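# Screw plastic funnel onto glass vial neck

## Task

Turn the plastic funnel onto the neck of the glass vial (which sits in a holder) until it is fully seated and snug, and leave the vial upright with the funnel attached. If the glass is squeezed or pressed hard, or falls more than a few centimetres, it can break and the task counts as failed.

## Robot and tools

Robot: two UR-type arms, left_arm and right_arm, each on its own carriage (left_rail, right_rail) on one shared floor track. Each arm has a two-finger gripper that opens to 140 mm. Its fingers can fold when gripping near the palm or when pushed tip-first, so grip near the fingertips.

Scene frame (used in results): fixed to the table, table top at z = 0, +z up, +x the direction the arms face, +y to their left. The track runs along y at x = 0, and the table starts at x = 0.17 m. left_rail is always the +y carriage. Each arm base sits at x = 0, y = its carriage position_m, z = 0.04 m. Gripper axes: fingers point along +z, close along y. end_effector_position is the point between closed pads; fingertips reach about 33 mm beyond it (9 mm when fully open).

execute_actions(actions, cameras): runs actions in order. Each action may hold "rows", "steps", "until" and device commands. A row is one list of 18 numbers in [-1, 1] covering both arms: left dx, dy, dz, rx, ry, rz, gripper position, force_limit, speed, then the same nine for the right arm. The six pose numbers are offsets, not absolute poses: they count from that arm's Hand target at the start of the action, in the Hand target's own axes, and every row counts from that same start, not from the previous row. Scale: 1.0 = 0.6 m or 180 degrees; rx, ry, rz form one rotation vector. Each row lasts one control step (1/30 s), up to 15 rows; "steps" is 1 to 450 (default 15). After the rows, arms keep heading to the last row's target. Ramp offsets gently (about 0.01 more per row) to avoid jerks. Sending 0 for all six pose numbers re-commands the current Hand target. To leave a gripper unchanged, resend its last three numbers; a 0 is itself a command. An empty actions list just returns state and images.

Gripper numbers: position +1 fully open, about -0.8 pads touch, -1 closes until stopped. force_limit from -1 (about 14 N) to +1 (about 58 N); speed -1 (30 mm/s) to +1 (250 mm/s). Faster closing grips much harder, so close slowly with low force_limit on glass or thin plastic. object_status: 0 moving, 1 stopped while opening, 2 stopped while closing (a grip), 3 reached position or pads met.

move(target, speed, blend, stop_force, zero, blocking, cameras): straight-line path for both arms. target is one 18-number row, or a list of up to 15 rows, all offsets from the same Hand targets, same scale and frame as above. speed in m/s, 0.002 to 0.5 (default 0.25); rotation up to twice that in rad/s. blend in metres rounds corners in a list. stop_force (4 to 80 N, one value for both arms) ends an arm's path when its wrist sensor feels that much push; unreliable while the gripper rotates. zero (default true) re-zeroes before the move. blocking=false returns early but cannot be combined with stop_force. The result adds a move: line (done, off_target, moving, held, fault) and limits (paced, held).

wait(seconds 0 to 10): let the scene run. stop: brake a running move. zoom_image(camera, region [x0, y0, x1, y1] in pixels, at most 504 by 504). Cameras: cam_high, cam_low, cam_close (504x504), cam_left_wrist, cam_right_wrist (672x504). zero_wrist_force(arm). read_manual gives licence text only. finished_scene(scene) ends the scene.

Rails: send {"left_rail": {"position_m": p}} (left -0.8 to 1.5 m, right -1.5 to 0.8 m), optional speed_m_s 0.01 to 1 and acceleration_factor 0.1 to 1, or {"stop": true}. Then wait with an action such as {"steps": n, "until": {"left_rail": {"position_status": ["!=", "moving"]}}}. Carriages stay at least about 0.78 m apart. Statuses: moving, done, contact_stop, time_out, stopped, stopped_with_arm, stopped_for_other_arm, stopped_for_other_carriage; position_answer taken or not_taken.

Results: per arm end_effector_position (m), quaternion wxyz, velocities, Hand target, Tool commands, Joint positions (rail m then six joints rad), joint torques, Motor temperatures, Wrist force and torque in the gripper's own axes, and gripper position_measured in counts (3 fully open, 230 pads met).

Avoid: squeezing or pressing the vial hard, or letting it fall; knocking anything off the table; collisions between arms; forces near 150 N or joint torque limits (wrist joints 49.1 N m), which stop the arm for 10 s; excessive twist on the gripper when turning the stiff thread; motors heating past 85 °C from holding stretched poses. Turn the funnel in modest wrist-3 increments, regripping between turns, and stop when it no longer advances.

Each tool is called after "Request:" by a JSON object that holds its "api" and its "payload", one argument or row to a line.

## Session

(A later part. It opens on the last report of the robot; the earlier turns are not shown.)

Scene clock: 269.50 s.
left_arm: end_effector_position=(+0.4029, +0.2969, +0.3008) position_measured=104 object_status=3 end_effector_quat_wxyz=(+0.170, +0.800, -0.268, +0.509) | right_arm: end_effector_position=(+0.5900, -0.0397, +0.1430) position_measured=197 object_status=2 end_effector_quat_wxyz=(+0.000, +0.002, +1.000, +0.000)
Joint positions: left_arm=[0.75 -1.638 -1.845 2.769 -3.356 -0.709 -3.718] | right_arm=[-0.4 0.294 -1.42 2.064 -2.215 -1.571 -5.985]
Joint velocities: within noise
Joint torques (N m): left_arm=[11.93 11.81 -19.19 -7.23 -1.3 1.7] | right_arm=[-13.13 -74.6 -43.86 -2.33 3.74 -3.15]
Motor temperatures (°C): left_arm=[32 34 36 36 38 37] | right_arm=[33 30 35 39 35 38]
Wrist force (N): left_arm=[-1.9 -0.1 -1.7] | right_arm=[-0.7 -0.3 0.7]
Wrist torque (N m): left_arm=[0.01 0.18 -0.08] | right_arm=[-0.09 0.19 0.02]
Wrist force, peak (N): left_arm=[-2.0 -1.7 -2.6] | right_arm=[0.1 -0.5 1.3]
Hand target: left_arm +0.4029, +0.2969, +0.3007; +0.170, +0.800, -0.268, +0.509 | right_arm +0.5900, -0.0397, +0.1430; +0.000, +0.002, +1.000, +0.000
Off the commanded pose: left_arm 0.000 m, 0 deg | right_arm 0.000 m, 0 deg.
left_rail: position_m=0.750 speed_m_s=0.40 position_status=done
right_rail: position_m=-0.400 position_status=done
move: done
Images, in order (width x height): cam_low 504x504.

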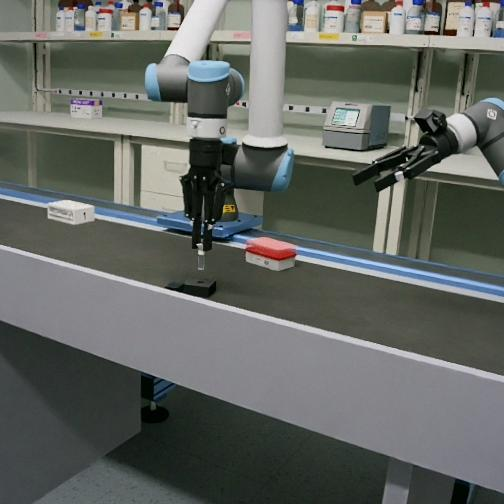

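Request:
{"api": "move", "payload": {
  "target": [-0.1033,0.262,0.3618,0,0,0,0.2,1,1,0,0,0,0,0,0,-1,0.5,-1],
  "speed": 0.15
}}

Scene clock: 272.53 s.
left_arm: end_effector_position=(+0.4445, +0.0691, +0.1524) position_measured=104 object_status=3 end_effector_quat_wxyz=(+0.170, +0.800, -0.268, +0.509) | right_arm: end_effector_position=(+0.5900, -0.0397, +0.1430) position_measured=197 object_status=2 end_effector_quat_wxyz=(+0.000, +0.002, +1.000, +0.000)
Joint positions: left_arm=[0.75 -1.523 -1.062 2.394 -3.841 -0.8 -3.613] | right_arm=[-0.4 0.294 -1.42 2.064 -2.215 -1.571 -5.985]
Joint velocities: within noise
Joint torques (N m): left_arm=[9.65 -38.85 -24.33 -7.27 -1.7 1.59] | right_arm=[-12.42 -74.45 -43.66 -2.33 3.64 -2.58]
Motor temperatures (°C): left_arm=[32 34 36 36 38 37] | right_arm=[33 30 35 39 35 38]
Wrist force (N): left_arm=[-2.1 0.2 -1.8] | right_arm=[-0.3 -0.2 0.8]
Wrist torque (N m): left_arm=[0.10 0.25 -0.07] | right_arm=[-0.07 0.08 0.02]
Wrist force, peak (N): left_arm=[-1.6 -1.6 -2.7] | right_arm=[-0.7 -0.4 1.2]
Hand target: left_arm +0.4445, +0.0691, +0.1523; +0.170, +0.800, -0.268, +0.509 | right_arm +0.5900, -0.0397, +0.1430; +0.000, +0.002, +1.000, +0.000
Off the commanded pose: left_arm 0.000 m, 0 deg | right_arm 0.000 m, 0 deg.
left_rail: position_m=0.750 speed_m_s=0.40 position_status=done
right_rail: position_m=-0.400 position_status=done
move: done

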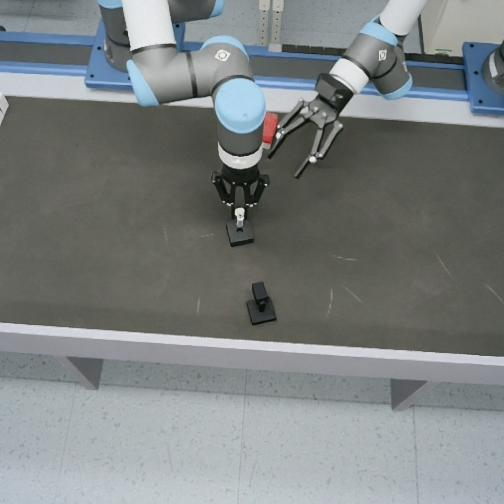

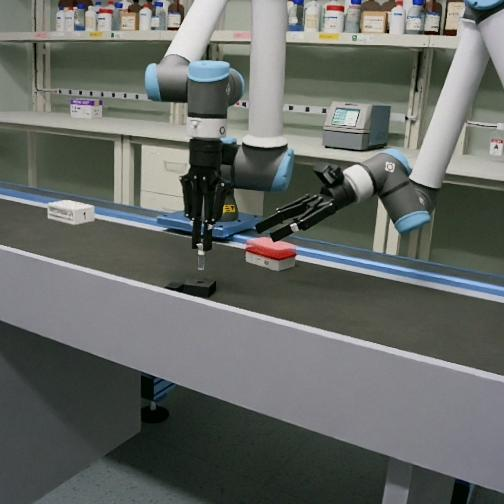

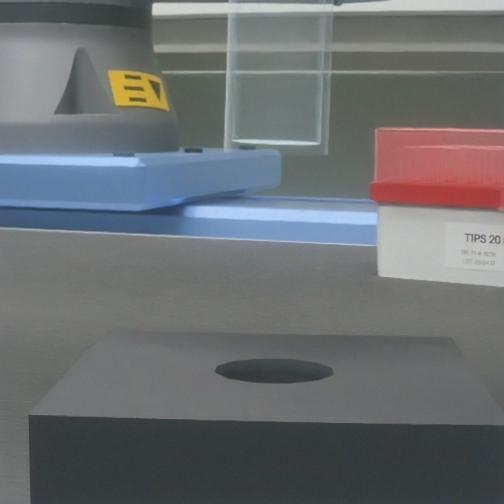

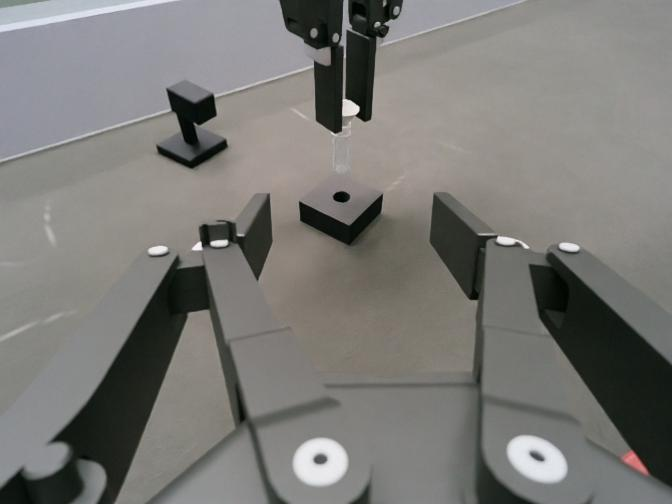

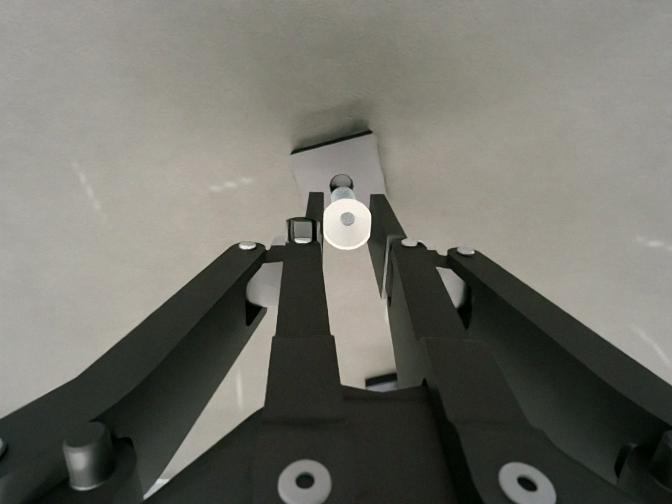

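Request:
{"api": "move", "payload": {
  "target": [0,0,0.183,0,0,0,0.2,1,1,0,0,0,0,0,0,-1,0.5,-1],
  "speed": 0.08,
  "cameras": ["cam_left_wrist","cam_high"]
}}

Scene clock: 274.93 s.
left_arm: end_effector_position=(+0.5239, +0.0093, +0.1058) position_measured=104 object_status=3 end_effector_quat_wxyz=(+0.170, +0.800, -0.268, +0.509) | right_arm: end_effector_position=(+0.5900, -0.0397, +0.1430) position_measured=197 object_status=2 end_effector_quat_wxyz=(+0.000, +0.002, +1.000, +0.000)
Joint positions: left_arm=[0.75 -1.392 -0.9 2.204 -3.878 -0.908 -3.515] | right_arm=[-0.4 0.294 -1.42 2.064 -2.215 -1.571 -5.985]
Joint velocities: within noise
Joint torques (N m): left_arm=[10.02 -54.31 -25.51 -5.28 -2.18 1.6] | right_arm=[-13.41 -73.52 -43.95 -2.44 3.69 -2.88]
Motor temperatures (°C): left_arm=[32 34 36 36 38 37] | right_arm=[33 30 35 39 35 38]
Wrist force (N): left_arm=[-1.6 0.3 -1.5] | right_arm=[0.0 0.0 0.3]
Wrist torque (N m): left_arm=[0.10 0.15 -0.06] | right_arm=[-0.02 0.03 0.01]
Wrist force, peak (N): left_arm=[-2.2 -0.2 -2.4] | right_arm=[-0.8 -0.7 0.9]
Hand target: left_arm +0.5239, +0.0093, +0.1057; +0.170, +0.800, -0.268, +0.509 | right_arm +0.5900, -0.0397, +0.1430; +0.000, +0.002, +1.000, +0.000
Off the commanded pose: left_arm 0.000 m, 0 deg | right_arm 0.000 m, 0 deg.
left_rail: position_m=0.750 speed_m_s=0.40 position_status=done
right_rail: position_m=-0.400 position_status=done
move: done
Images, in order (width x height): cam_high 504x504, cam_left_wrist 672x504.

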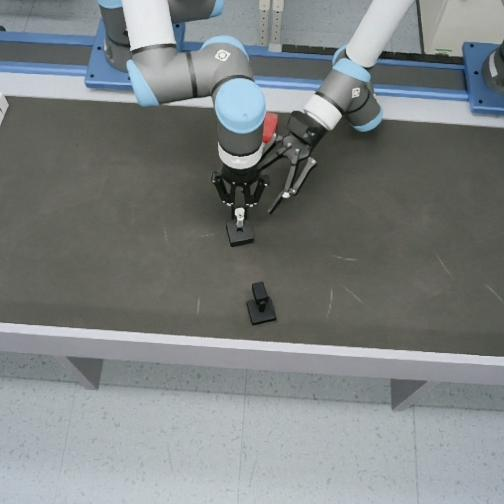

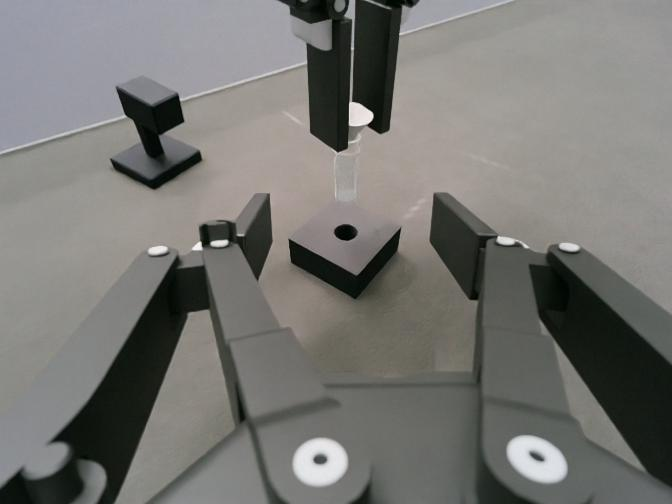

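Request:
{"api": "move", "payload": {
  "target": [0.001,-0.001,0.114,0,0,0,0.2,1,1,0,0,0,0,0,0,-1,0.5,-1],
  "speed": 0.04
}}

Scene clock: 277.93 s.
left_arm: end_effector_position=(+0.5739, -0.0275, +0.0773) position_measured=104 object_status=3 end_effector_quat_wxyz=(+0.170, +0.800, -0.268, +0.509) | right_arm: end_effector_position=(+0.5900, -0.0397, +0.1430) position_measured=197 object_status=2 end_effector_quat_wxyz=(+0.000, +0.002, +1.000, +0.000)
Joint positions: left_arm=[0.75 -1.326 -0.811 2.08 -3.868 -0.964 -3.472] | right_arm=[-0.4 0.294 -1.42 2.064 -2.215 -1.571 -5.985]
Joint velocities: within noise
Joint torques (N m): left_arm=[8.69 -60 -26.67 -2.8 -1.97 1.49] | right_arm=[-12.82 -73.36 -43.38 -2.38 3.42 -2.75]
Motor temperatures (°C): left_arm=[32 34 36 36 38 37] | right_arm=[33 30 35 39 35 38]
Wrist force (N): left_arm=[-1.9 0.4 -1.2] | right_arm=[-0.5 0.3 0.9]
Wrist torque (N m): left_arm=[0.14 0.20 -0.05] | right_arm=[0.04 0.13 0.01]
Wrist force, peak (N): left_arm=[-2.4 0.3 -1.4] | right_arm=[-0.6 -0.3 1.4]
Hand target: left_arm +0.5740, -0.0276, +0.0772; +0.170, +0.800, -0.268, +0.509 | right_arm +0.5900, -0.0397, +0.1430; +0.000, +0.002, +1.000, +0.000
Off the commanded pose: left_arm 0.000 m, 0 deg | right_arm 0.000 m, 0 deg.
left_rail: position_m=0.750 speed_m_s=0.40 position_status=done
right_rail: position_m=-0.400 position_status=done
move: done

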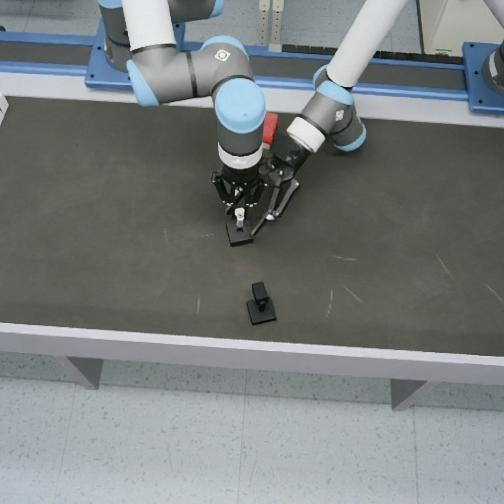

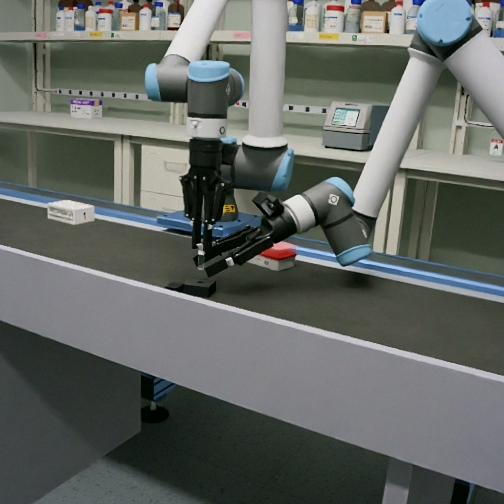

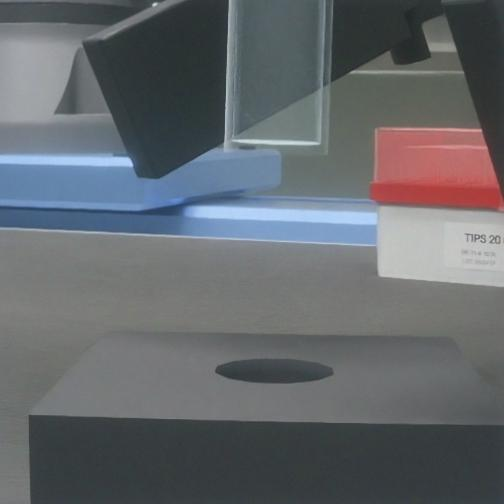

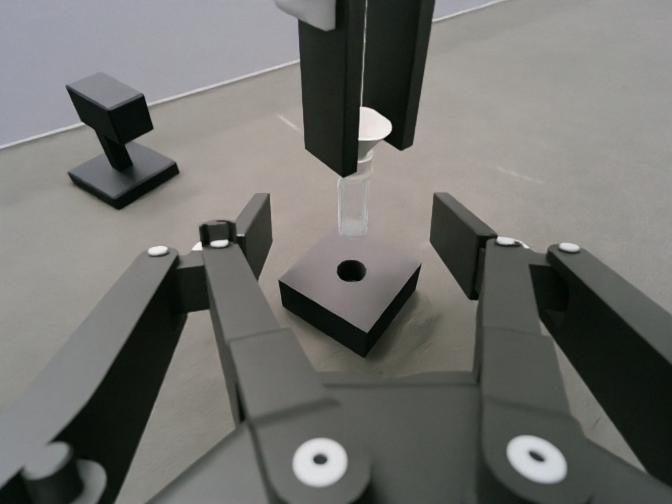

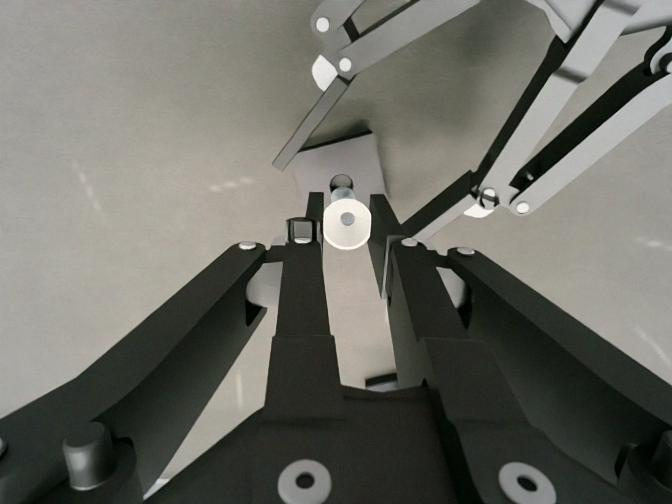

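Request:
{"api": "move", "payload": {
  "target": [0.0075,0,-0.0035,0,0,0,-0.45,-1,-1,0,0,0,0,0,0,-1,0.5,-1],
  "speed": 0.04,
  "cameras": ["cam_left_wrist","cam_close","cam_right_wrist"]
}}

Scene clock: 281.00 s.
left_arm: end_effector_position=(+0.5740, -0.0276, +0.0822) position_measured=186 object_status=0 end_effector_quat_wxyz=(+0.170, +0.800, -0.268, +0.509) | right_arm: end_effector_position=(+0.5900, -0.0397, +0.1430) position_measured=197 object_status=2 end_effector_quat_wxyz=(+0.000, +0.002, +1.000, +0.000)
Joint positions: left_arm=[0.75 -1.326 -0.82 2.081 -3.86 -0.964 -3.472] | right_arm=[-0.4 0.294 -1.42 2.064 -2.215 -1.571 -5.985]
Joint velocities: within noise
Joint torques (N m): left_arm=[8.48 -101.85 -8.86 -3.85 -2.08 -0.55] | right_arm=[-12.91 -74.13 -43.3 -2.26 3.59 -2.52]
Motor temperatures (°C): left_arm=[32 34 36 36 38 37] | right_arm=[33 30 35 39 35 38]
Wrist force (N): left_arm=[-1.9 0.3 -0.9] | right_arm=[-0.7 0.3 0.3]
Wrist torque (N m): left_arm=[0.11 0.21 -0.05] | right_arm=[0.04 0.18 0.02]
Wrist force, peak (N): left_arm=[-2.7 0.0 -0.8] | right_arm=[-0.5 -0.3 1.2]
Hand target: left_arm +0.5740, -0.0276, +0.0822; +0.170, +0.800, -0.268, +0.509 | right_arm +0.5900, -0.0397, +0.1430; +0.000, +0.002, +1.000, +0.000
Off the commanded pose: left_arm 0.000 m, 0 deg | right_arm 0.000 m, 0 deg.
left_rail: position_m=0.750 speed_m_s=0.40 position_status=done
right_rail: position_m=-0.400 position_status=done
move: done
Images, in order (width x height): cam_close 504x504, cam_left_wrist 672x504, cam_right_wrist 672x504.

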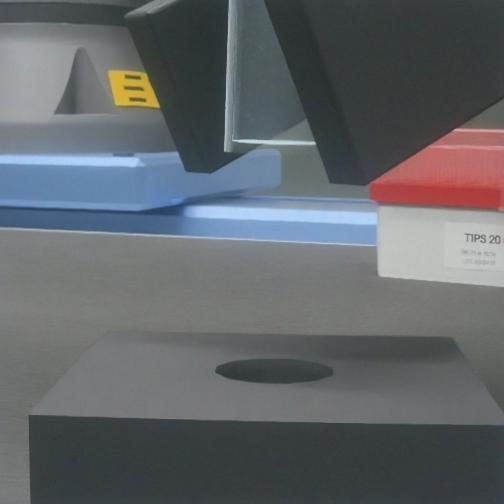

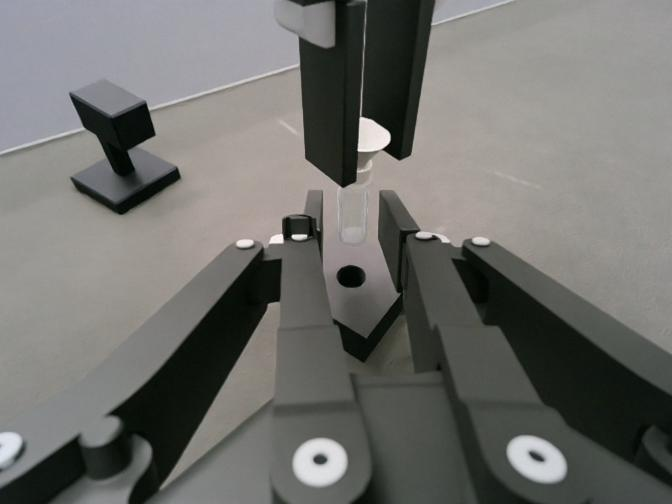

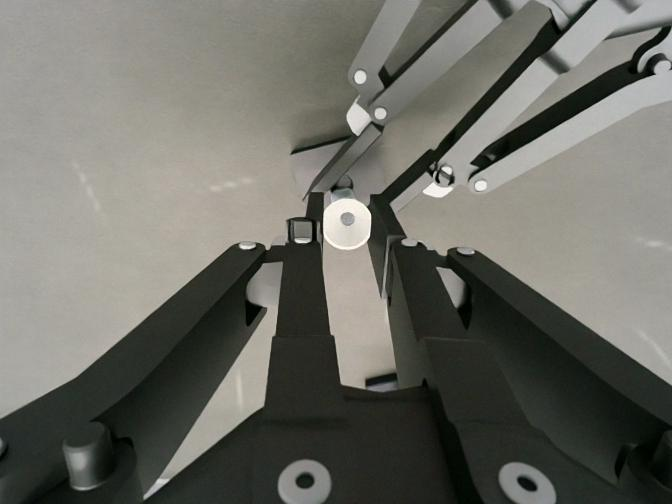

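Request:
{"api": "move", "payload": {
  "target": [0,0,0,0,0,0,-1,-1,-1,0,0,0,0,0,0,-1,0.5,-1],
  "cameras": ["cam_left_wrist","cam_close","cam_right_wrist"]
}}

Scene clock: 282.20 s.
left_arm: end_effector_position=(+0.5740, -0.0276, +0.0822) position_measured=208 object_status=0 end_effector_quat_wxyz=(+0.170, +0.800, -0.268, +0.509) | right_arm: end_effector_position=(+0.5900, -0.0397, +0.1430) position_measured=197 object_status=2 end_effector_quat_wxyz=(+0.000, +0.002, +1.000, +0.000)
Joint positions: left_arm=[0.75 -1.326 -0.82 2.081 -3.86 -0.964 -3.472] | right_arm=[-0.4 0.294 -1.42 2.064 -2.215 -1.571 -5.985]
Joint velocities: within noise
Joint torques (N m): left_arm=[6.12 -101.64 -10.57 -4.63 -1.88 -2.4] | right_arm=[-12.58 -74.3 -43.03 -2.58 3.34 -2.53]
Motor temperatures (°C): left_arm=[32 34 36 36 38 37] | right_arm=[33 30 35 39 35 38]
Wrist force (N): left_arm=[-2.8 -2.0 -1.1] | right_arm=[0.4 -2.0 0.0]
Wrist torque (N m): left_arm=[0.13 0.22 -0.17] | right_arm=[0.01 0.23 0.03]
Wrist force, peak (N): left_arm=[-2.7 -2.5 -1.1] | right_arm=[1.2 -2.5 -0.4]
Hand target: left_arm +0.5740, -0.0276, +0.0822; +0.170, +0.800, -0.268, +0.509 | right_arm +0.5900, -0.0397, +0.1430; +0.000, +0.002, +1.000, +0.000
Off the commanded pose: left_arm 0.000 m, 0 deg | right_arm 0.000 m, 0 deg.
left_rail: position_m=0.750 speed_m_s=0.40 position_status=done
right_rail: position_m=-0.400 position_status=done
move: done
Images, in order (width x height): cam_close 504x504, cam_left_wrist 672x504, cam_right_wrist 672x504.

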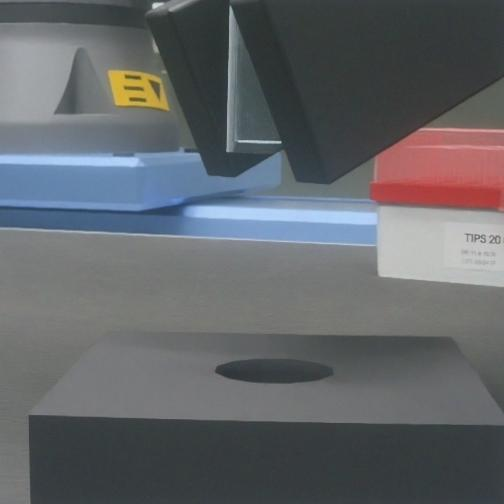

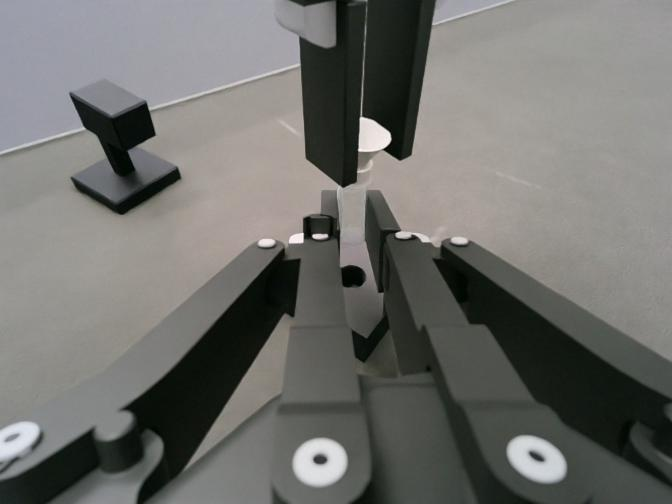

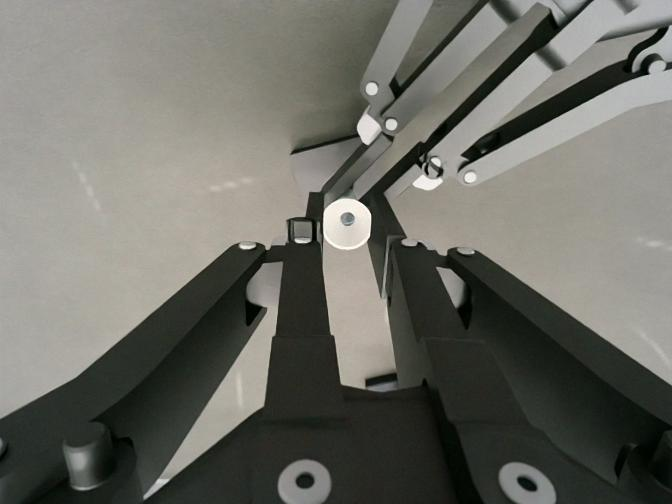

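Request:
{"api": "move", "payload": {
  "target": [0,0,0,0,0,0,-1,-1,-1,0,0,0,0,0,0.5,-1,0.5,-1],
  "cameras": ["cam_left_wrist","cam_right_wrist"],
  "speed": 0.3
}}

Scene clock: 285.90 s.
left_arm: end_effector_position=(+0.5740, -0.0276, +0.0822) position_measured=208 object_status=2 end_effector_quat_wxyz=(+0.170, +0.800, -0.268, +0.509) | right_arm: end_effector_position=(+0.5900, -0.0397, +0.1430) position_measured=197 object_status=2 end_effector_quat_wxyz=(+0.000, +0.709, +0.706, +0.000)
Joint positions: left_arm=[0.75 -1.326 -0.82 2.081 -3.86 -0.964 -3.472] | right_arm=[-0.4 0.294 -1.42 2.064 -2.215 -1.571 -4.415]
Joint velocities: within noise
Joint torques (N m): left_arm=[-6.6 -88.53 -17.32 -6.06 0.04 -2.66] | right_arm=[7.36 -49.13 -49.89 -4.1 -2.94 3.31]
Motor temperatures (°C): left_arm=[32 34 36 36 38 37] | right_arm=[33 30 35 39 35 38]
Wrist force (N): left_arm=[1.0 -3.9 0.6] | right_arm=[-1.5 -5.3 2.5]
Wrist torque (N m): left_arm=[-0.06 0.23 0.00] | right_arm=[0.17 -0.03 -0.22]
Wrist force, peak (N): left_arm=[-1.3 -4.1 1.6] | right_arm=[-2.9 -4.9 2.4]
Hand target: left_arm +0.5740, -0.0276, +0.0822; +0.170, +0.800, -0.268, +0.509 | right_arm +0.5900, -0.0397, +0.1430; +0.000, +0.709, +0.706, +0.000
Off the commanded pose: left_arm 0.000 m, 0 deg | right_arm 0.000 m, 0 deg.
left_rail: position_m=0.750 speed_m_s=0.40 position_status=done
right_rail: position_m=-0.400 position_status=done
move: done
Images, in order (width x height): cam_left_wrist 672x504, cam_right_wrist 672x504.

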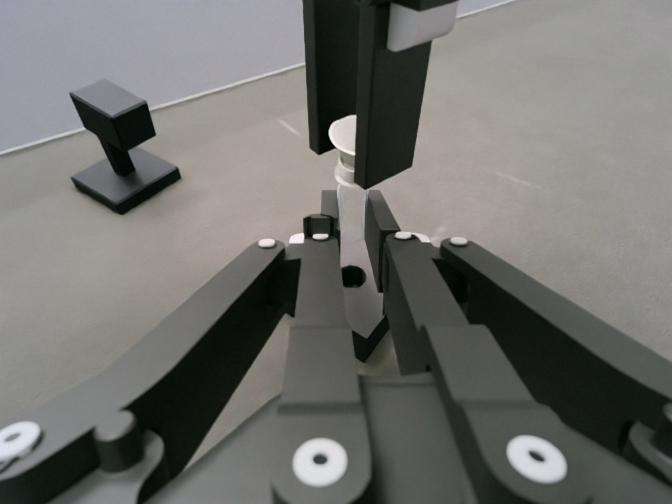

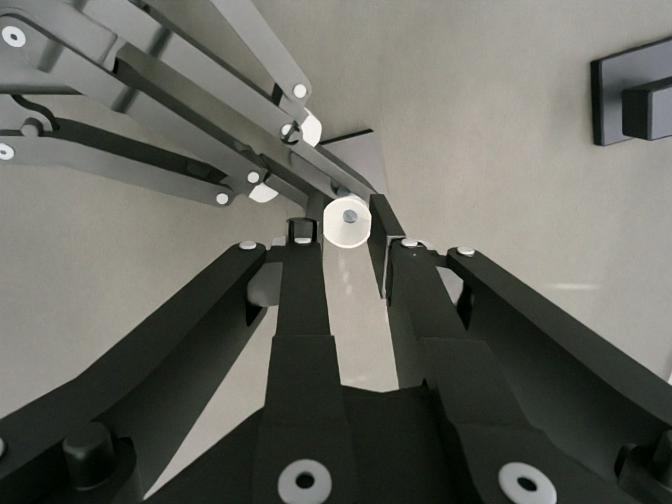

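Request:
{"api": "move", "payload": {
  "target": [0,0,0,0,0,0,-1,-1,-1,0,0,0.002,0,0,0.9,-1,0.5,-1],
  "cameras": ["cam_left_wrist","cam_right_wrist"],
  "speed": 0.4
}}

Request:
{"api": "zoom_image", "payload": {
  "camera": "cam_left_wrist",
  "region": [280, 100, 420, 260]
}}

Scene clock: 290.70 s.
left_arm: end_effector_position=(+0.5740, -0.0276, +0.0822) position_measured=208 object_status=2 end_effector_quat_wxyz=(+0.170, +0.800, -0.268, +0.509) | right_arm: end_effector_position=(+0.5900, -0.0397, +0.1418) position_measured=197 object_status=2 end_effector_quat_wxyz=(+0.000, +0.808, -0.589, +0.000)
Joint positions: left_arm=[0.75 -1.326 -0.82 2.081 -3.86 -0.964 -3.472] | right_arm=[-0.4 0.294 -1.419 2.065 -2.217 -1.571 -1.587]
Joint velocities: within noise
Joint torques (N m): left_arm=[14.77 -67.95 -23.15 -6.54 2.8 -2.84] | right_arm=[7.79 -46.03 -42.9 -0.42 -3.23 3.37]
Motor temperatures (°C): left_arm=[32 34 36 36 38 37] | right_arm=[33 30 35 39 35 38]
Wrist force (N): left_arm=[-2.4 2.3 -2.3] | right_arm=[0.1 -2.9 0.1]
Wrist torque (N m): left_arm=[-0.11 0.08 0.07] | right_arm=[0.07 -0.08 -0.11]
Wrist force, peak (N): left_arm=[-7.9 13.5 1.3] | right_arm=[2.1 -14.5 -6.3]
Hand target: left_arm +0.5740, -0.0276, +0.0822; +0.170, +0.800, -0.268, +0.509 | right_arm +0.5900, -0.0397, +0.1418; +0.000, +0.808, -0.589, +0.000
Off the commanded pose: left_arm 0.000 m, 0 deg | right_arm 0.000 m, 0 deg.
left_rail: position_m=0.750 speed_m_s=0.40 position_status=done
right_rail: position_m=-0.400 position_status=done
move: done
Images, in order (width x height): cam_left_wrist 672x504, cam_right_wrist 672x504.

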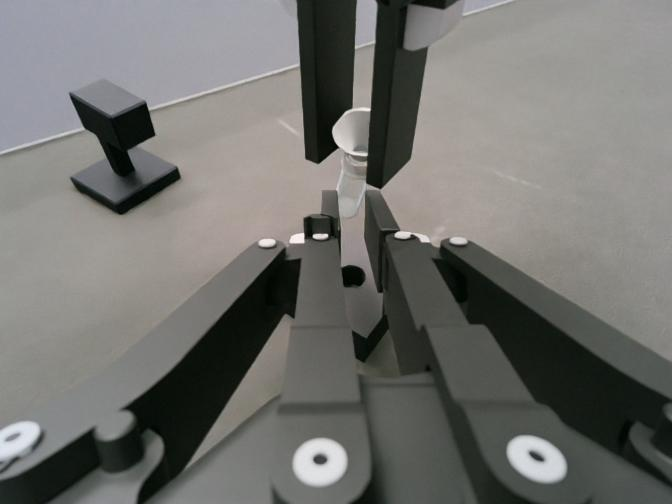

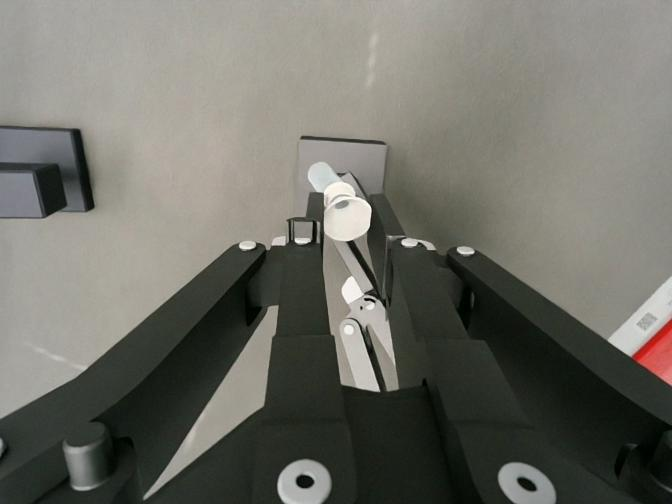

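Scaled by 3.150 from the camera's 672x504 image, which has a finer 960x720 frame.

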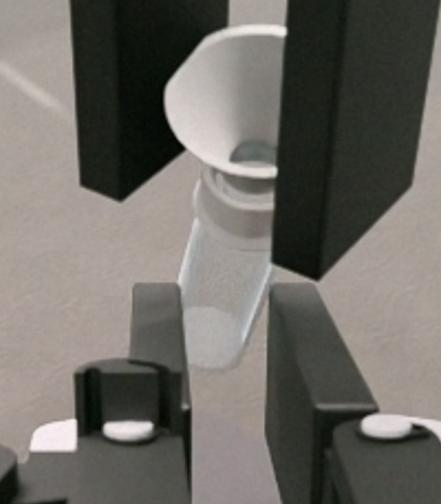

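Request:
{"api": "move", "payload": {
  "target": [0,0,0,0,0,0,-0.3,-1,-1,0,0,0,0,0,0,-1,0.5,-1],
  "cameras": ["cam_left_wrist","cam_close"]
}}

Request:
{"api": "zoom_image", "payload": {
  "camera": "cam_left_wrist",
  "region": [280, 100, 420, 260]
}}

Scene clock: 293.67 s.
left_arm: end_effector_position=(+0.5740, -0.0276, +0.0822) position_measured=167 object_status=0 end_effector_quat_wxyz=(+0.170, +0.800, -0.268, +0.509) | right_arm: end_effector_position=(+0.5900, -0.0397, +0.1418) position_measured=197 object_status=2 end_effector_quat_wxyz=(+0.000, +0.808, -0.589, +0.000)
Joint positions: left_arm=[0.75 -1.326 -0.82 2.081 -3.86 -0.964 -3.472] | right_arm=[-0.4 0.294 -1.419 2.065 -2.217 -1.571 -1.587]
Joint velocities: within noise
Joint torques (N m): left_arm=[3.03 -67.53 -23.33 -5.58 -1.02 -2.37] | right_arm=[7.65 -50.89 -40.11 -2.6 -2.81 3.07]
Motor temperatures (°C): left_arm=[32 34 36 36 38 37] | right_arm=[33 30 35 39 35 38]
Wrist force (N): left_arm=[-1.3 0.1 -1.4] | right_arm=[0.3 -0.1 0.5]
Wrist torque (N m): left_arm=[0.09 0.06 -0.05] | right_arm=[-0.03 -0.06 0.01]
Wrist force, peak (N): left_arm=[-2.4 2.4 -2.8] | right_arm=[0.3 -3.8 0.5]
Hand target: left_arm +0.5740, -0.0276, +0.0822; +0.170, +0.800, -0.268, +0.509 | right_arm +0.5900, -0.0397, +0.1418; +0.000, +0.808, -0.589, +0.000
Off the commanded pose: left_arm 0.000 m, 0 deg | right_arm 0.000 m, 0 deg.
left_rail: position_m=0.750 speed_m_s=0.40 position_status=done
right_rail: position_m=-0.400 position_status=done
move: done
Images, in order (width x height): cam_close 504x504, cam_left_wrist 672x504.

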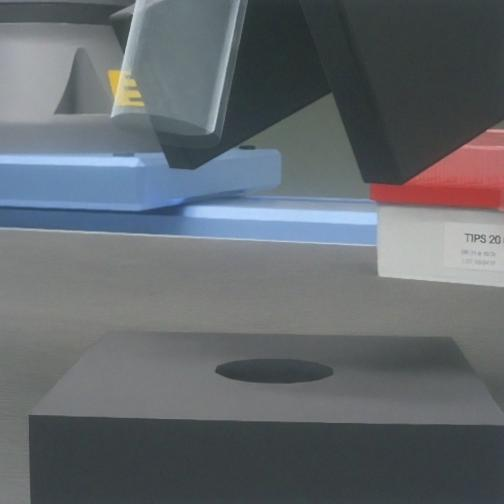

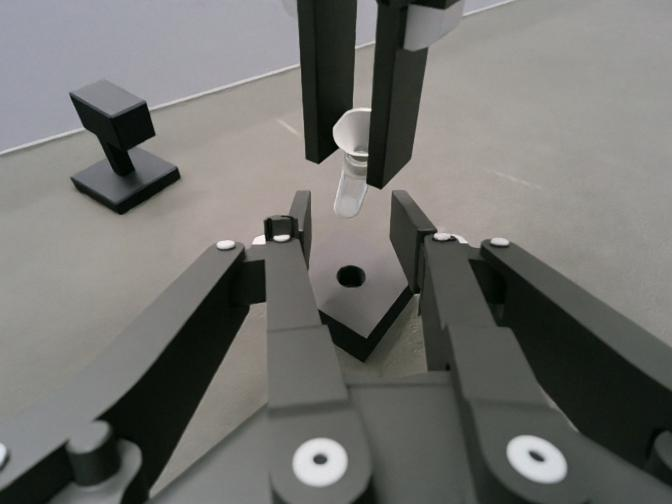

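Scaled by 3.150 from the camera's 672x504 image, which has a finer 960x720 frame.

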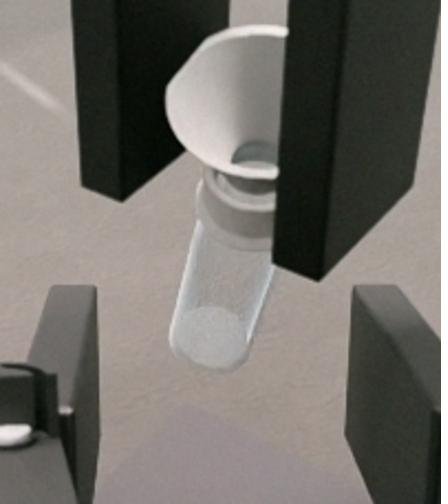

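Request:
{"api": "move", "payload": {
  "target": [0,0,0.009,0,0,0,-0.3,-1,-1,0,0,0,0,0,-0.5,-1,0.5,-1],
  "cameras": ["cam_left_wrist","cam_close","cam_right_wrist"],
  "speed": 0.25
}}

Request:
{"api": "zoom_image", "payload": {
  "camera": "cam_left_wrist",
  "region": [280, 100, 420, 260]
}}

Scene clock: 298.67 s.
left_arm: end_effector_position=(+0.5779, -0.0306, +0.0799) position_measured=167 object_status=3 end_effector_quat_wxyz=(+0.170, +0.800, -0.268, +0.509) | right_arm: end_effector_position=(+0.5900, -0.0397, +0.1417) position_measured=197 object_status=2 end_effector_quat_wxyz=(+0.000, +0.988, +0.154, +0.000)
Joint positions: left_arm=[0.75 -1.321 -0.813 2.071 -3.859 -0.968 -3.469] | right_arm=[-0.4 0.294 -1.419 2.065 -2.217 -1.571 -3.158]
Joint velocities: within noise
Joint torques (N m): left_arm=[9.01 -64.02 -28.8 -3.68 -2.13 2.1] | right_arm=[-12.5 -73.83 -32.26 -6 4.73 -3.51]
Motor temperatures (°C): left_arm=[32 34 36 36 38 37] | right_arm=[33 30 35 39 35 38]
Wrist force (N): left_arm=[-3.4 -1.9 -2.1] | right_arm=[-1.0 2.1 -1.1]
Wrist torque (N m): left_arm=[0.13 0.03 -0.11] | right_arm=[-0.31 0.10 0.09]
Wrist force, peak (N): left_arm=[-4.1 -6.1 -3.8] | right_arm=[-0.4 6.7 -1.1]
Hand target: left_arm +0.5779, -0.0306, +0.0799; +0.170, +0.800, -0.268, +0.509 | right_arm +0.5900, -0.0397, +0.1418; +0.000, +0.988, +0.154, +0.000
Off the commanded pose: left_arm 0.000 m, 0 deg | right_arm 0.000 m, 0 deg.
left_rail: position_m=0.750 speed_m_s=0.40 position_status=done
right_rail: position_m=-0.400 position_status=done
move: done
Images, in order (width x height): cam_close 504x504, cam_left_wrist 672x504, cam_right_wrist 672x504.

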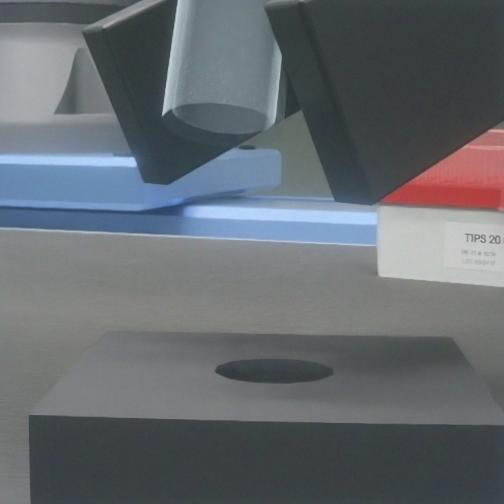

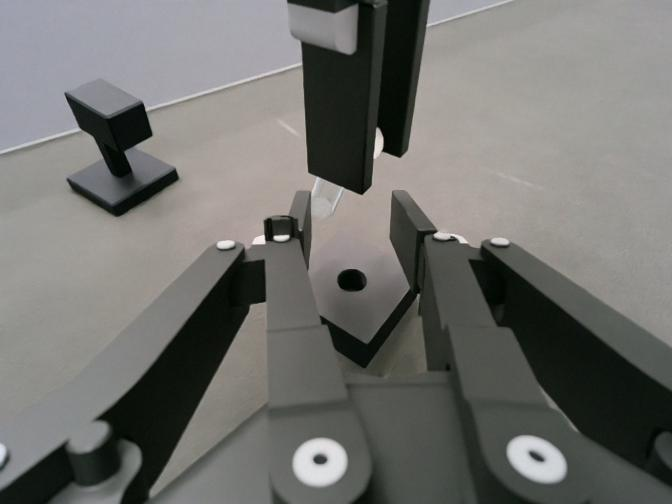

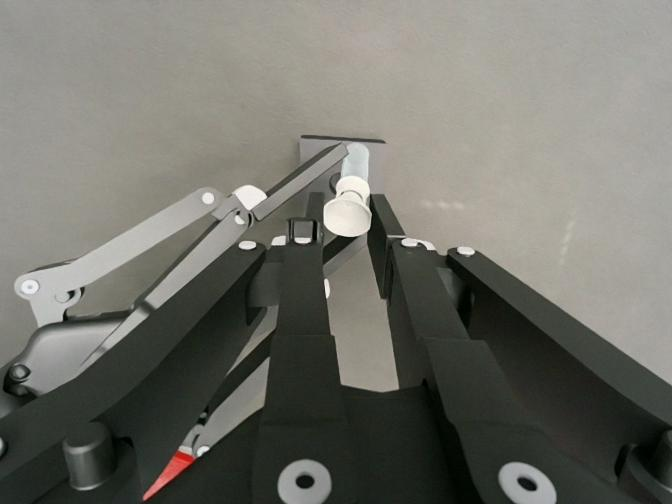

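Scaled by 3.150 from the camera's 672x504 image, which has a finer 960x720 frame.

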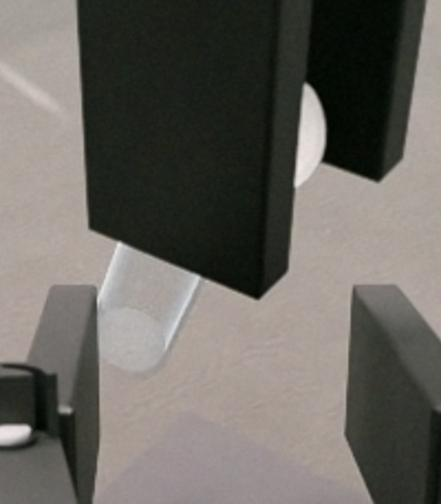

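Request:
{"api": "move", "payload": {
  "target": [0,0,0,0,0,0,-1,-1,-1,0,0,0,0,0,0,-1,0.5,-1],
  "cameras": ["cam_left_wrist","cam_close","cam_right_wrist"]
}}

Request:
{"api": "zoom_image", "payload": {
  "camera": "cam_left_wrist",
  "region": [280, 100, 420, 260]
}}

Request:
{"api": "zoom_image", "payload": {
  "camera": "cam_right_wrist",
  "region": [290, 130, 420, 260]
}}

Scene clock: 300.57 s.
left_arm: end_effector_position=(+0.5779, -0.0305, +0.0799) position_measured=209 object_status=2 end_effector_quat_wxyz=(+0.170, +0.800, -0.268, +0.509) | right_arm: end_effector_position=(+0.5900, -0.0397, +0.1418) position_measured=199 object_status=2 end_effector_quat_wxyz=(+0.000, +0.988, +0.154, +0.000)
Joint positions: left_arm=[0.75 -1.321 -0.813 2.071 -3.859 -0.968 -3.469] | right_arm=[-0.4 0.294 -1.419 2.065 -2.217 -1.571 -3.158]
Joint velocities: within noise
Joint torques (N m): left_arm=[1.26 -73.56 -24.47 -8.17 -2.12 1.66] | right_arm=[-10.29 -67.83 -34.45 -3.08 2.02 -2.93]
Motor temperatures (°C): left_arm=[32 34 36 36 38 37] | right_arm=[33 30 35 39 35 38]
Wrist force (N): left_arm=[-10.0 -7.4 1.0] | right_arm=[-4.7 5.6 -7.4]
Wrist torque (N m): left_arm=[0.23 -0.27 -0.22] | right_arm=[-0.48 -0.14 0.15]
Wrist force, peak (N): left_arm=[-10.0 -7.4 1.0] | right_arm=[-4.6 5.7 -8.4]
Hand target: left_arm +0.5779, -0.0305, +0.0799; +0.170, +0.800, -0.268, +0.509 | right_arm +0.5900, -0.0397, +0.1418; +0.000, +0.988, +0.154, +0.000
Off the commanded pose: left_arm 0.000 m, 0 deg | right_arm 0.000 m, 0 deg.
left_rail: position_m=0.750 speed_m_s=0.40 position_status=done
right_rail: position_m=-0.400 position_status=done
move: done
Images, in order (width x height): cam_close 504x504, cam_left_wrist 672x504, cam_right_wrist 672x504.

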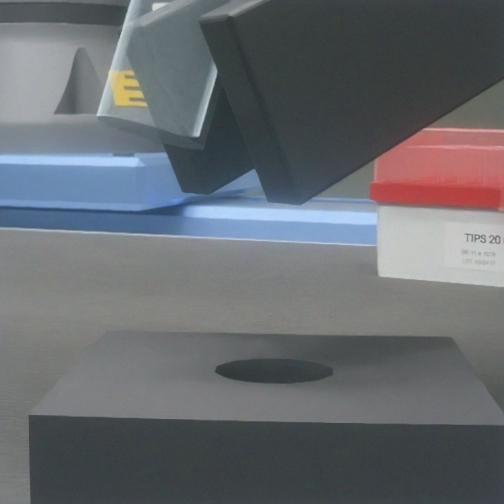

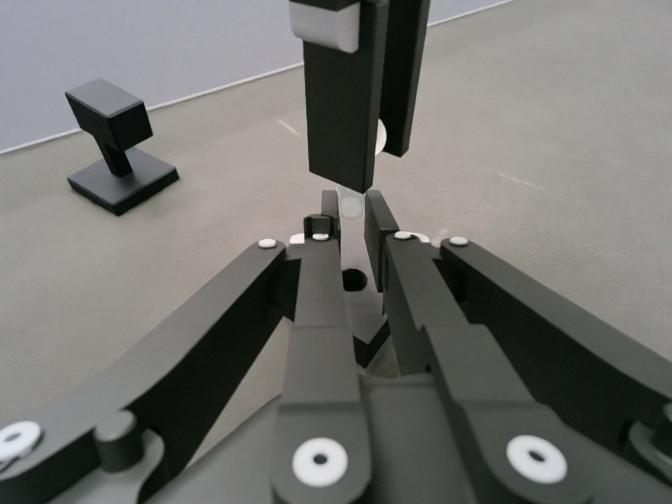

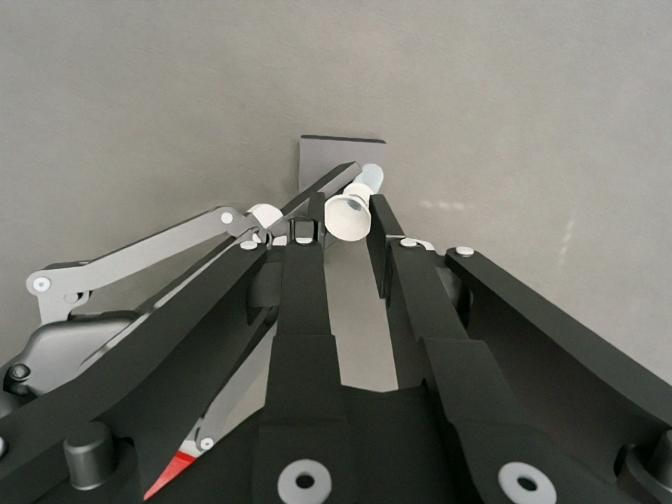

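Scaled by 3.150 from the camera's 672x504 image, which has a finer 960x720 frame.

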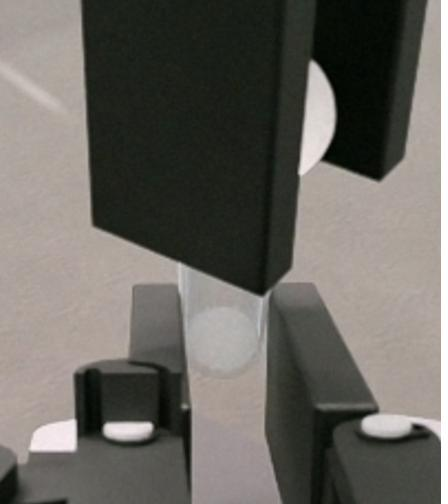

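Scaled by 3.877 from the camera's 672x504 image, which has a finer 960x720 frame.

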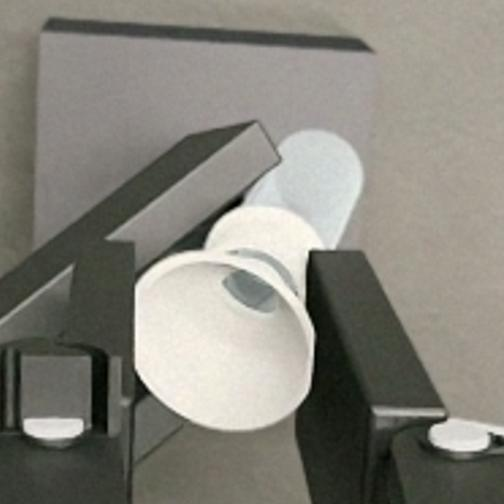

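Request:
{"api": "move", "payload": {
  "target": [
    [0,0,0,0,0,0,0,-1,-1,0,0,0,0,0,0,-1,0.5,-1],
    [0,0,-0.15,0,0,0,0,-1,-1,0,0,0,0,0,0,-1,0.5,-1]
  ],
  "cameras": ["cam_left_wrist","cam_close","cam_right_wrist"],
  "speed": 0.06
}}

Request:
{"api": "zoom_image", "payload": {
  "camera": "cam_left_wrist",
  "region": [280, 60, 440, 240]
}}

Request:
{"api": "zoom_image", "payload": {
  "camera": "cam_right_wrist",
  "region": [290, 130, 420, 260]
}}

Scene clock: 306.97 s.
left_arm: end_effector_position=(+0.5128, +0.0184, +0.1181) position_measured=129 object_status=3 end_effector_quat_wxyz=(+0.170, +0.800, -0.268, +0.509) | right_arm: end_effector_position=(+0.5900, -0.0397, +0.1418) position_measured=199 object_status=2 end_effector_quat_wxyz=(+0.000, +0.988, +0.154, +0.000)
Joint positions: left_arm=[0.75 -1.408 -0.933 2.234 -3.868 -0.895 -3.526] | right_arm=[-0.4 0.294 -1.419 2.065 -2.217 -1.571 -3.158]
Joint velocities: within noise
Joint torques (N m): left_arm=[-9.81 -90.62 -5.25 -3.47 3.05 -3.1] | right_arm=[2.91 -52.22 -41.99 -7.31 -0.17 -2.67]
Motor temperatures (°C): left_arm=[32 34 36 36 38 37] | right_arm=[33 30 35 39 35 38]
Wrist force (N): left_arm=[-1.0 0.2 -1.5] | right_arm=[0.2 -0.5 0.4]
Wrist torque (N m): left_arm=[0.09 0.01 -0.06] | right_arm=[-0.16 -0.04 0.01]
Wrist force, peak (N): left_arm=[-10.6 -7.1 0.8] | right_arm=[-5.0 5.8 -8.1]
Hand target: left_arm +0.5128, +0.0184, +0.1181; +0.170, +0.800, -0.268, +0.509 | right_arm +0.5900, -0.0397, +0.1418; +0.000, +0.988, +0.154, +0.000
Off the commanded pose: left_arm 0.000 m, 0 deg | right_arm 0.000 m, 0 deg.
left_rail: position_m=0.750 speed_m_s=0.40 position_status=done
right_rail: position_m=-0.400 position_status=done
move: done
Images, in order (width x height): cam_close 504x504, cam_left_wrist 672x504, cam_right_wrist 672x504.

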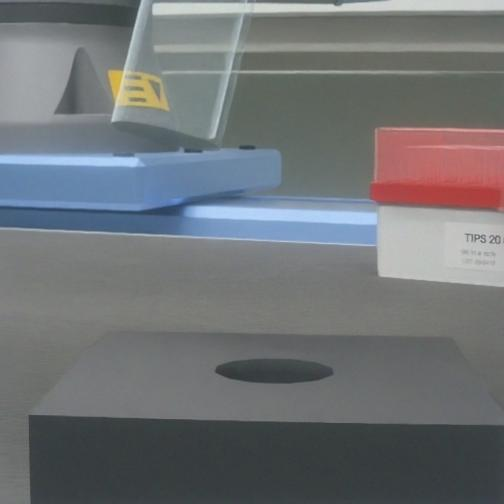

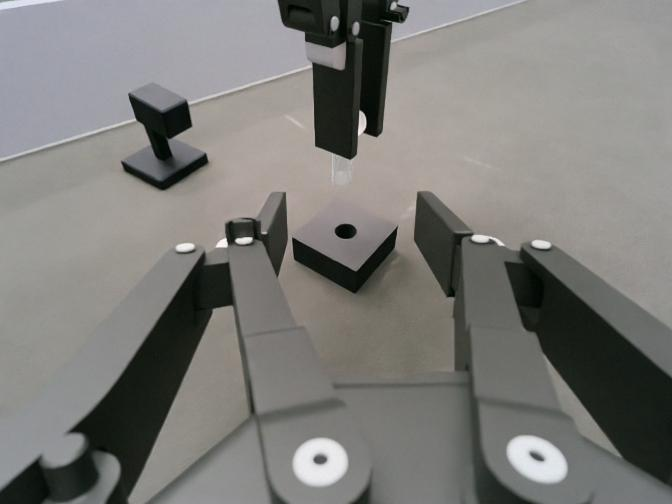

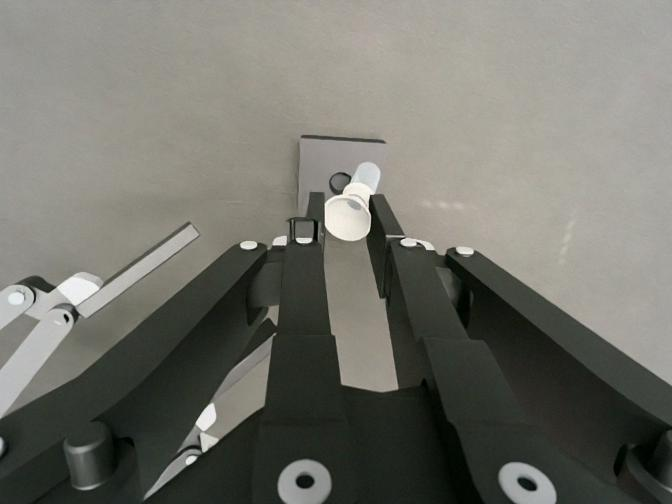

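Scaled by 2.800 from the camera's 672x504 image, which has a finer 960x720 frame.

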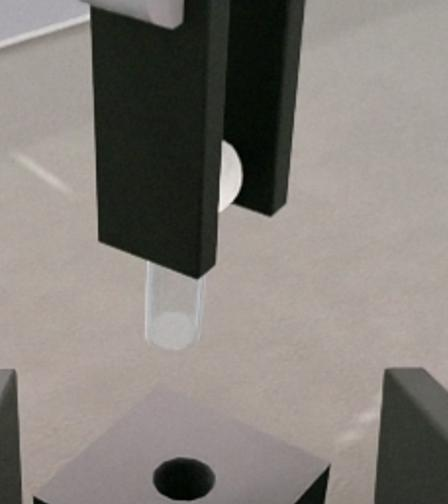

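Scaled by 3.877 from the camera's 672x504 image, which has a finer 960x720 frame.

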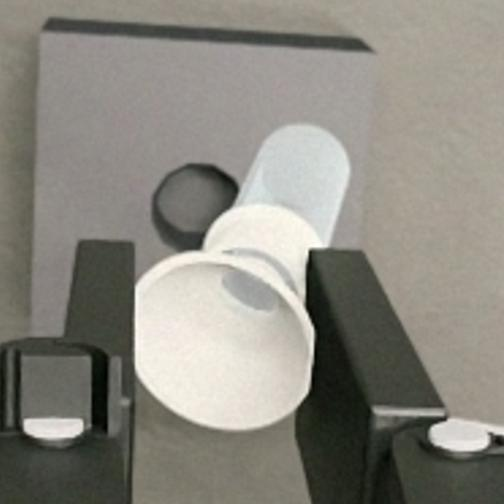

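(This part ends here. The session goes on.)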